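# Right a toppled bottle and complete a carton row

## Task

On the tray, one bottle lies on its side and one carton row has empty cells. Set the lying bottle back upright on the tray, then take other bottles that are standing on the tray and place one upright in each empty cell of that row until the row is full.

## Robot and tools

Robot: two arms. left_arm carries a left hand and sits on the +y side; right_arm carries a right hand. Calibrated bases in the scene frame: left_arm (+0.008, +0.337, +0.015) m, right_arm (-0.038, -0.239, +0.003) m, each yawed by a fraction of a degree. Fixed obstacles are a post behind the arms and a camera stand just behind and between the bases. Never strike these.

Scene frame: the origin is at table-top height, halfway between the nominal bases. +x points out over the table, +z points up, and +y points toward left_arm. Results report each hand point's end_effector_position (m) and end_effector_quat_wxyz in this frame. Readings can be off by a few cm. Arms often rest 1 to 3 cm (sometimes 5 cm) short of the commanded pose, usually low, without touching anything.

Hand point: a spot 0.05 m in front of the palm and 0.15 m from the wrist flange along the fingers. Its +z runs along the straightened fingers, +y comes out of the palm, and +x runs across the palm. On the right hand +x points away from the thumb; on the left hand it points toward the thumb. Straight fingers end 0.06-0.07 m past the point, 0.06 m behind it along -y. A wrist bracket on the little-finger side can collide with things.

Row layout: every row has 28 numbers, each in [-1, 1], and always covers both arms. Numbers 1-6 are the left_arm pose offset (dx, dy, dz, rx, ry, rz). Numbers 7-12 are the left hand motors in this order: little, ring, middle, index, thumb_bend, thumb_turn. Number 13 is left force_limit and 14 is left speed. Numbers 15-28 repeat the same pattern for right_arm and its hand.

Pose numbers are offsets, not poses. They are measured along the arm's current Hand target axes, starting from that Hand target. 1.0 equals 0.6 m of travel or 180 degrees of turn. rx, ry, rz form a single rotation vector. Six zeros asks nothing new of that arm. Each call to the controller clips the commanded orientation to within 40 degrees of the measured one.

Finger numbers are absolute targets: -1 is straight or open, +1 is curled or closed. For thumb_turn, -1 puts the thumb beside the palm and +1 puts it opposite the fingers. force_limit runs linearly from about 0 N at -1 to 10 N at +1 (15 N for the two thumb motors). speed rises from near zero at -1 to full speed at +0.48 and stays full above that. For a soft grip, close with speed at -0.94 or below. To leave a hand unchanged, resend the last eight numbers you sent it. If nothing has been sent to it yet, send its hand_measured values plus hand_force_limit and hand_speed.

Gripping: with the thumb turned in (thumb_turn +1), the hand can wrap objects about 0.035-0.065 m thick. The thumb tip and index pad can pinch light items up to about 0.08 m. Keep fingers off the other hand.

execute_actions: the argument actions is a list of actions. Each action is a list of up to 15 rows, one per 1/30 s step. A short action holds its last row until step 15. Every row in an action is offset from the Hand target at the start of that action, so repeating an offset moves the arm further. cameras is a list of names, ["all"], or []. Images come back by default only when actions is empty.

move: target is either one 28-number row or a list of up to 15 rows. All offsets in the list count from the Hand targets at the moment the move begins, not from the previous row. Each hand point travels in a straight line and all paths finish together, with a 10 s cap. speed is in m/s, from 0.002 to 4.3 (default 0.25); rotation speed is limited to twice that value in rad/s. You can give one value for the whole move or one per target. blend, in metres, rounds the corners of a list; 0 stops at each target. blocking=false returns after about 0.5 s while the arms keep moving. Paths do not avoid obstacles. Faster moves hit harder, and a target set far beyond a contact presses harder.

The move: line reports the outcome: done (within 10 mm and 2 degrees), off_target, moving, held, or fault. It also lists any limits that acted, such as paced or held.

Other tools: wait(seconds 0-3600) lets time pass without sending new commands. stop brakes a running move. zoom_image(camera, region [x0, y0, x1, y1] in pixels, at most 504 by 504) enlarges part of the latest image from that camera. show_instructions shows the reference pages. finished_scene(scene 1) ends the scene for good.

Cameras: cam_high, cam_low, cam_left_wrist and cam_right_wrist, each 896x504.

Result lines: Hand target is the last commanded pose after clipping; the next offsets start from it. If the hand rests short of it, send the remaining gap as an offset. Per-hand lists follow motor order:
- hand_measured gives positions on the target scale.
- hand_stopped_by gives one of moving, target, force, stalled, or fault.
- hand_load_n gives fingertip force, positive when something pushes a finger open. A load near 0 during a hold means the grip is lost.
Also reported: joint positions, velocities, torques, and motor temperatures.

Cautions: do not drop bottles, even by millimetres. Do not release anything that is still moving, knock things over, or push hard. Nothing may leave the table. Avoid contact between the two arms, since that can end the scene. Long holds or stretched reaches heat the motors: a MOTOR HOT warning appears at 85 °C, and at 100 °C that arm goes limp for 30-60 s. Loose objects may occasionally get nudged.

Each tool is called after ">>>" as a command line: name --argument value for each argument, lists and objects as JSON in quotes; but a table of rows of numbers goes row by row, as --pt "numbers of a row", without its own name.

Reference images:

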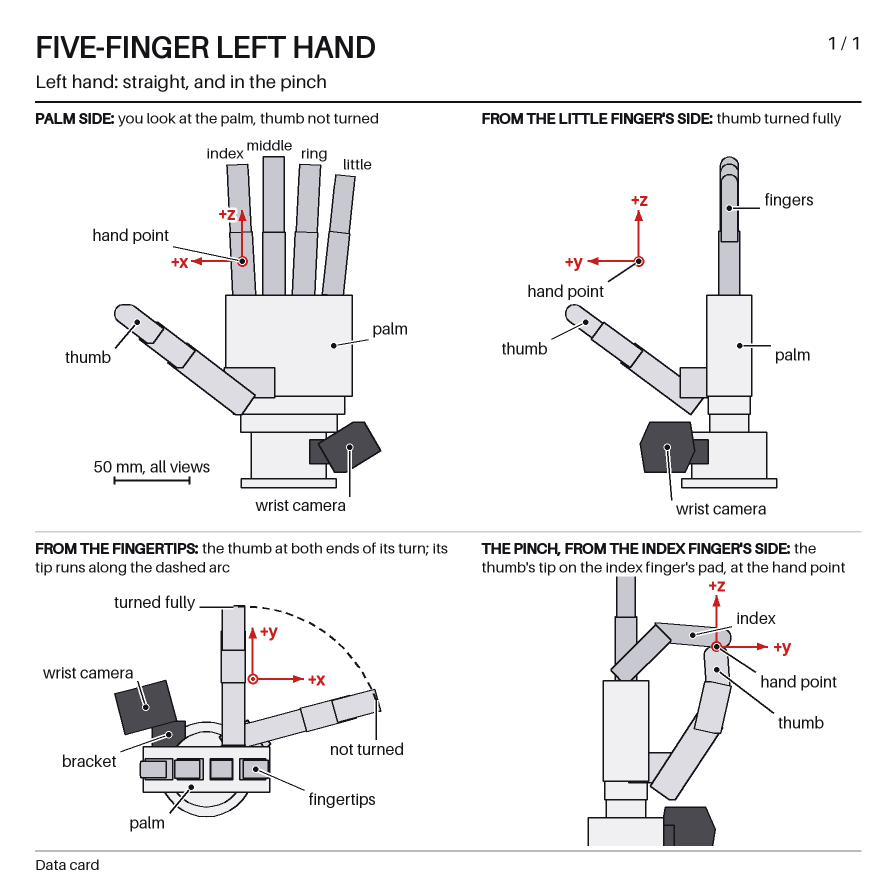

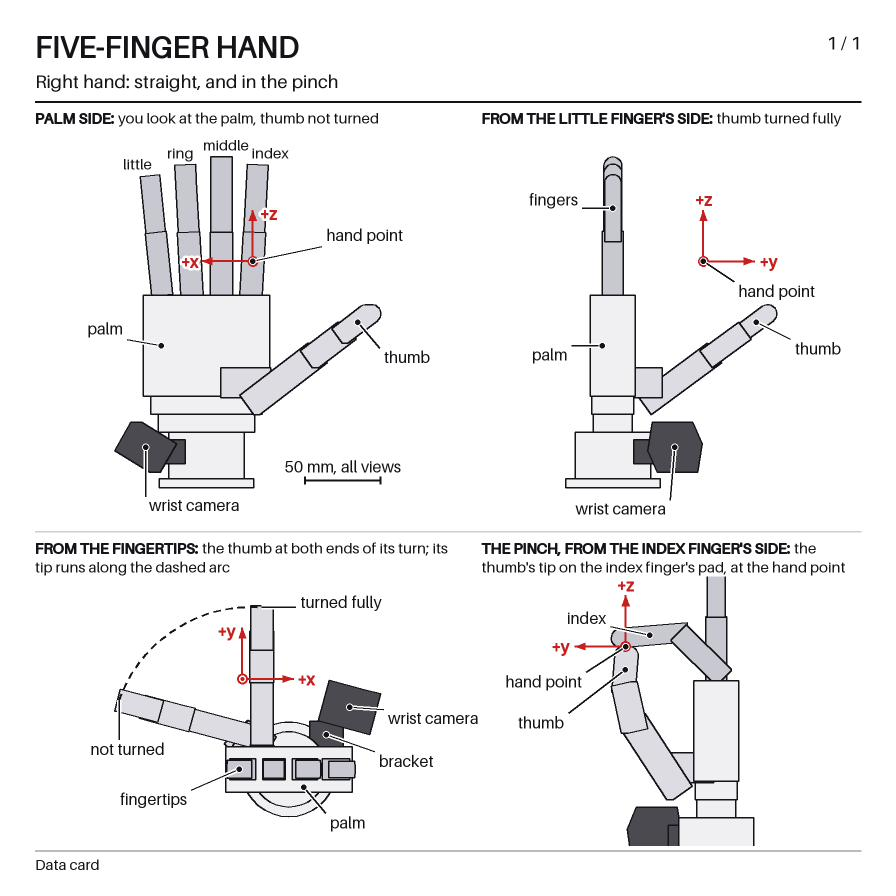

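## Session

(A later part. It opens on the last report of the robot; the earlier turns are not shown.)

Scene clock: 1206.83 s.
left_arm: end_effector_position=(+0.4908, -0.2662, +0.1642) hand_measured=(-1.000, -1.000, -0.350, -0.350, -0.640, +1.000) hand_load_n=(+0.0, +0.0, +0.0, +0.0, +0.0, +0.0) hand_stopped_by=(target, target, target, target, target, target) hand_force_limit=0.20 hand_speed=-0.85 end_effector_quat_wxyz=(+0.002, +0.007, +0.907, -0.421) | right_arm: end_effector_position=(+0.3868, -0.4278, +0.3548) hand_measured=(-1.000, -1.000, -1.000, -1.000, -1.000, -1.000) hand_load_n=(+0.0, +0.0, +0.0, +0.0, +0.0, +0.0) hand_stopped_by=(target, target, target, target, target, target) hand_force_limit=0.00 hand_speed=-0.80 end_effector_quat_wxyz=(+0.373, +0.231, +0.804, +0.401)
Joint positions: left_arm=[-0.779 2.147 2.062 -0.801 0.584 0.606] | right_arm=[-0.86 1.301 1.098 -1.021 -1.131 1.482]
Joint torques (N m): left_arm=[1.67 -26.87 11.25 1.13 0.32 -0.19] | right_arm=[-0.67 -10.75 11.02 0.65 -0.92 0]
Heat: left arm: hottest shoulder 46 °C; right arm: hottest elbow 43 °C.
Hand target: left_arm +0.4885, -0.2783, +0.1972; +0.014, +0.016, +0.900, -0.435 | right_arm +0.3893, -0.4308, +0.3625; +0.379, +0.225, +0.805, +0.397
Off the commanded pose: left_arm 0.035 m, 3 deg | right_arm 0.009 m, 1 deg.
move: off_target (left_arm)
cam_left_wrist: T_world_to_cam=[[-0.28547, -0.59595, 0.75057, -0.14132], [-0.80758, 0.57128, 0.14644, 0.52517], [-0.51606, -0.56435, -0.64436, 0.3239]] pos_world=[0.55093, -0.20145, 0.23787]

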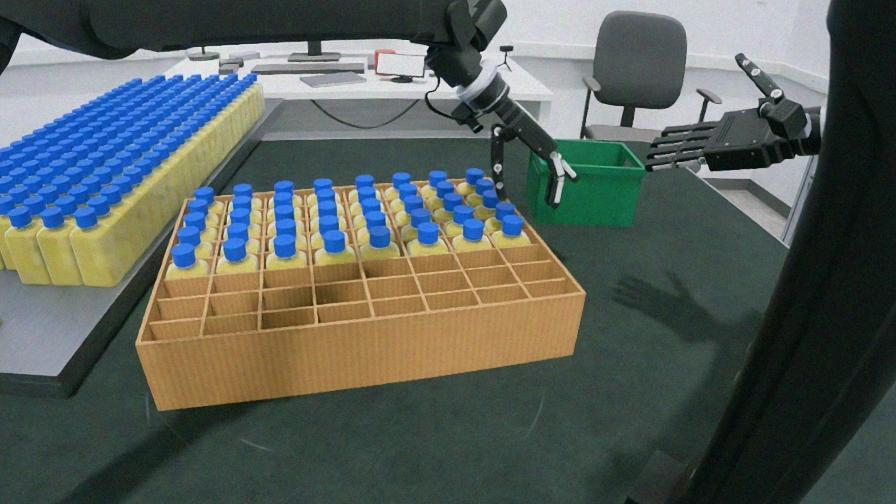

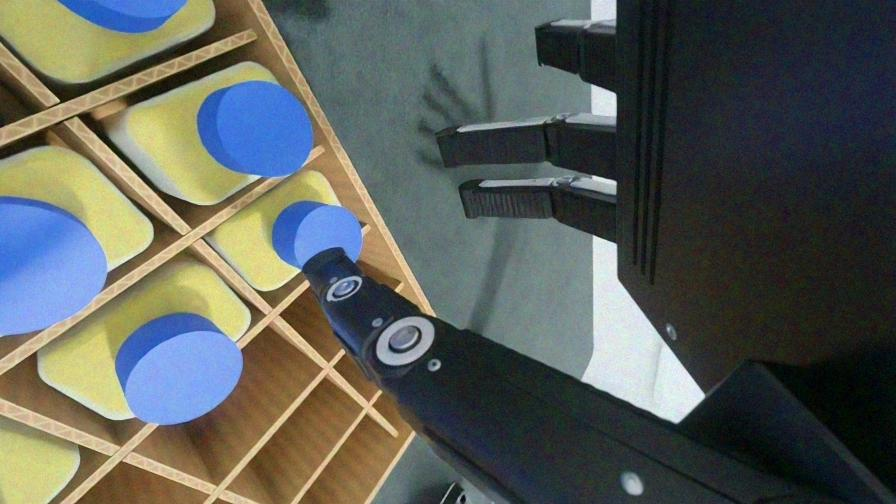

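Clear. Lift higher and check everything.

>>> move --target '[0,-0.156,-0.124,0,0,0, -1,-1,-0.35,-0.35,-0.64,1,0.2,-0.85, 0,0,0,0,0,0,-1,-1,-1,-1,-1,-1,0,-0.8]' --speed 0.12 --cameras '["all"]'

>>> zoom_image --camera "cam_low" --region '[320, 140, 600, 340]'

>>> zoom_image --camera "cam_high" --region '[340, 60, 640, 370]'

Scene clock: 1210.57 s.
left_arm: end_effector_position=(+0.4876, -0.2679, +0.3151) hand_measured=(-1.000, -1.000, -0.350, -0.350, -0.640, +1.000) hand_load_n=(+0.0, +0.0, +0.0, +0.0, +0.0, +0.0) hand_stopped_by=(target, target, target, target, target, target) hand_force_limit=0.20 hand_speed=-0.85 end_effector_quat_wxyz=(+0.016, +0.016, +0.900, -0.434) | right_arm: end_effector_position=(+0.3868, -0.4278, +0.3548) hand_measured=(-1.000, -1.000, -1.000, -1.000, -1.000, -1.000) hand_load_n=(+0.0, +0.0, +0.0, +0.0, +0.0, +0.0) hand_stopped_by=(target, target, target, target, target, target) hand_force_limit=0.00 hand_speed=-0.80 end_effector_quat_wxyz=(+0.373, +0.231, +0.804, +0.401)
Joint positions: left_arm=[-0.783 2.173 2.495 -1.163 0.584 0.606] | right_arm=[-0.86 1.301 1.098 -1.021 -1.131 1.482]
Joint torques (N m): left_arm=[1.32 -22.71 10.84 1.07 0.22 -0.22] | right_arm=[-0.73 -10.7 11 0.66 -0.91 -0.01]
Heat: left arm: hottest shoulder 46 °C; right arm: hottest elbow 43 °C.
Hand target: left_arm +0.4838, -0.2781, +0.3167; +0.014, +0.017, +0.900, -0.435 | right_arm +0.3893, -0.4308, +0.3625; +0.379, +0.225, +0.805, +0.397
Off the commanded pose: left_arm 0.011 m, 0 deg | right_arm 0.009 m, 1 deg.
move: off_target (left_arm)
cam_left_wrist: T_world_to_cam=[[-0.31221, -0.57146, 0.75892, -0.23956], [-0.8094, 0.57825, 0.10245, 0.51809], [-0.49739, -0.58228, -0.64308, 0.40422]] pos_world=[0.5456, -0.20112, 0.38867]

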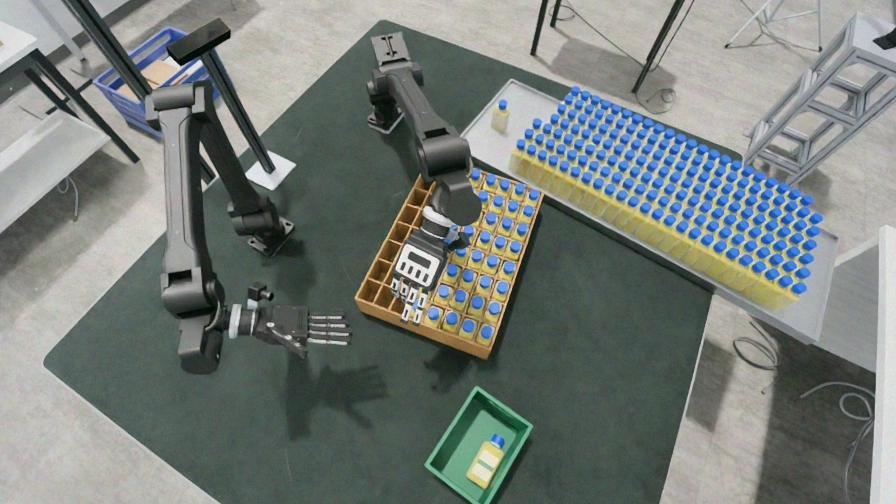

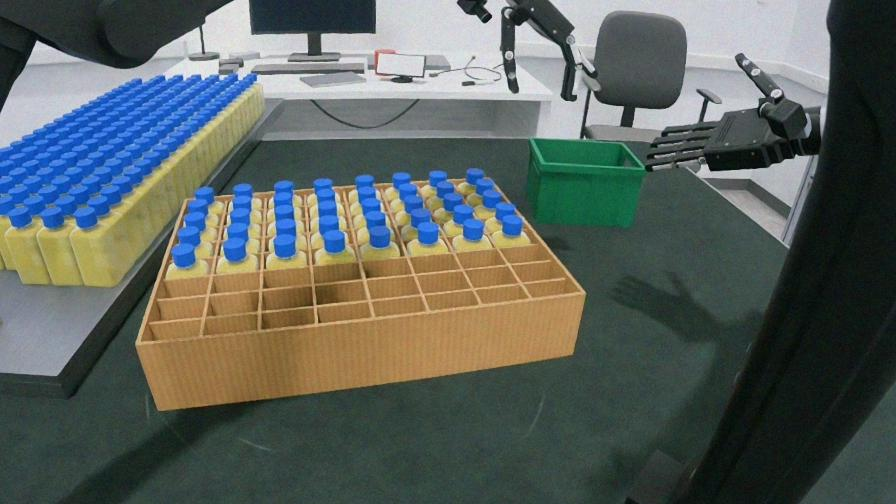

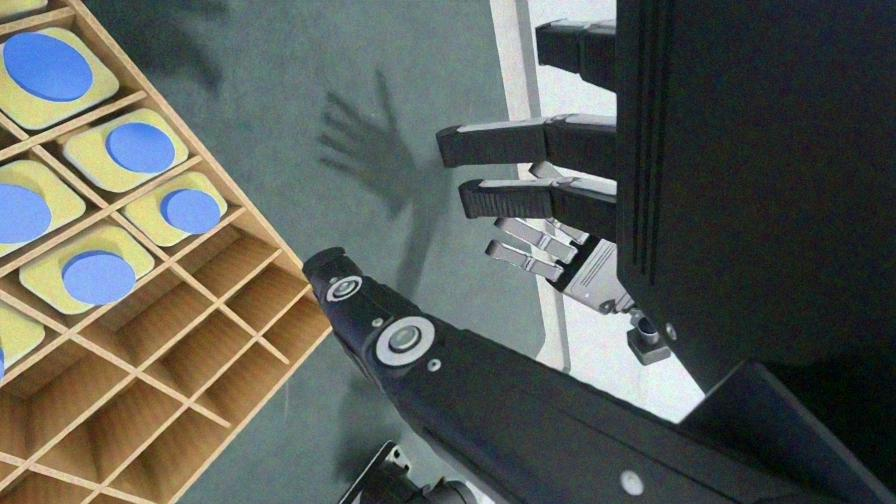

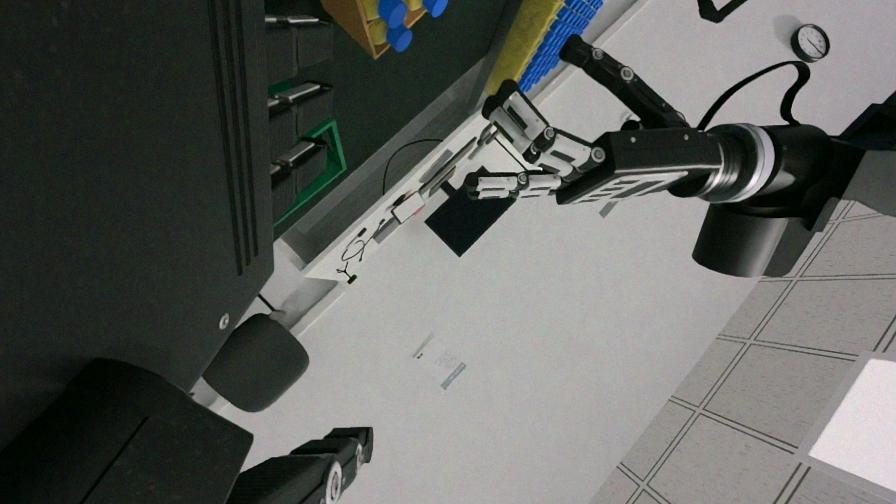

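Scaled by 1.800 from the camera's image (finer frame: 1280x720).

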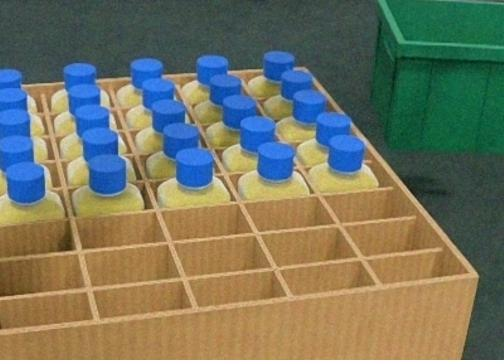

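Scaled by 1.626 from the camera's image (finer frame: 1280x720).

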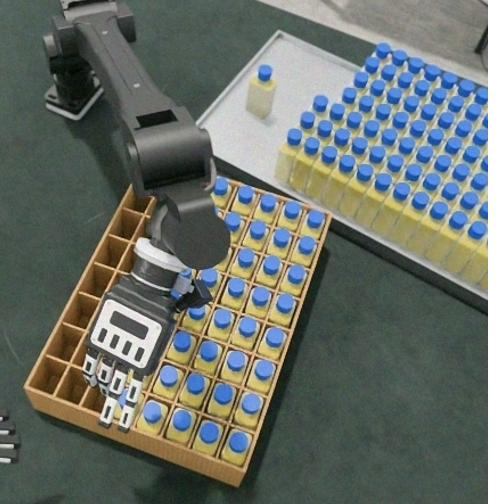

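>>> finished_scene

The scene is finished: the task was done.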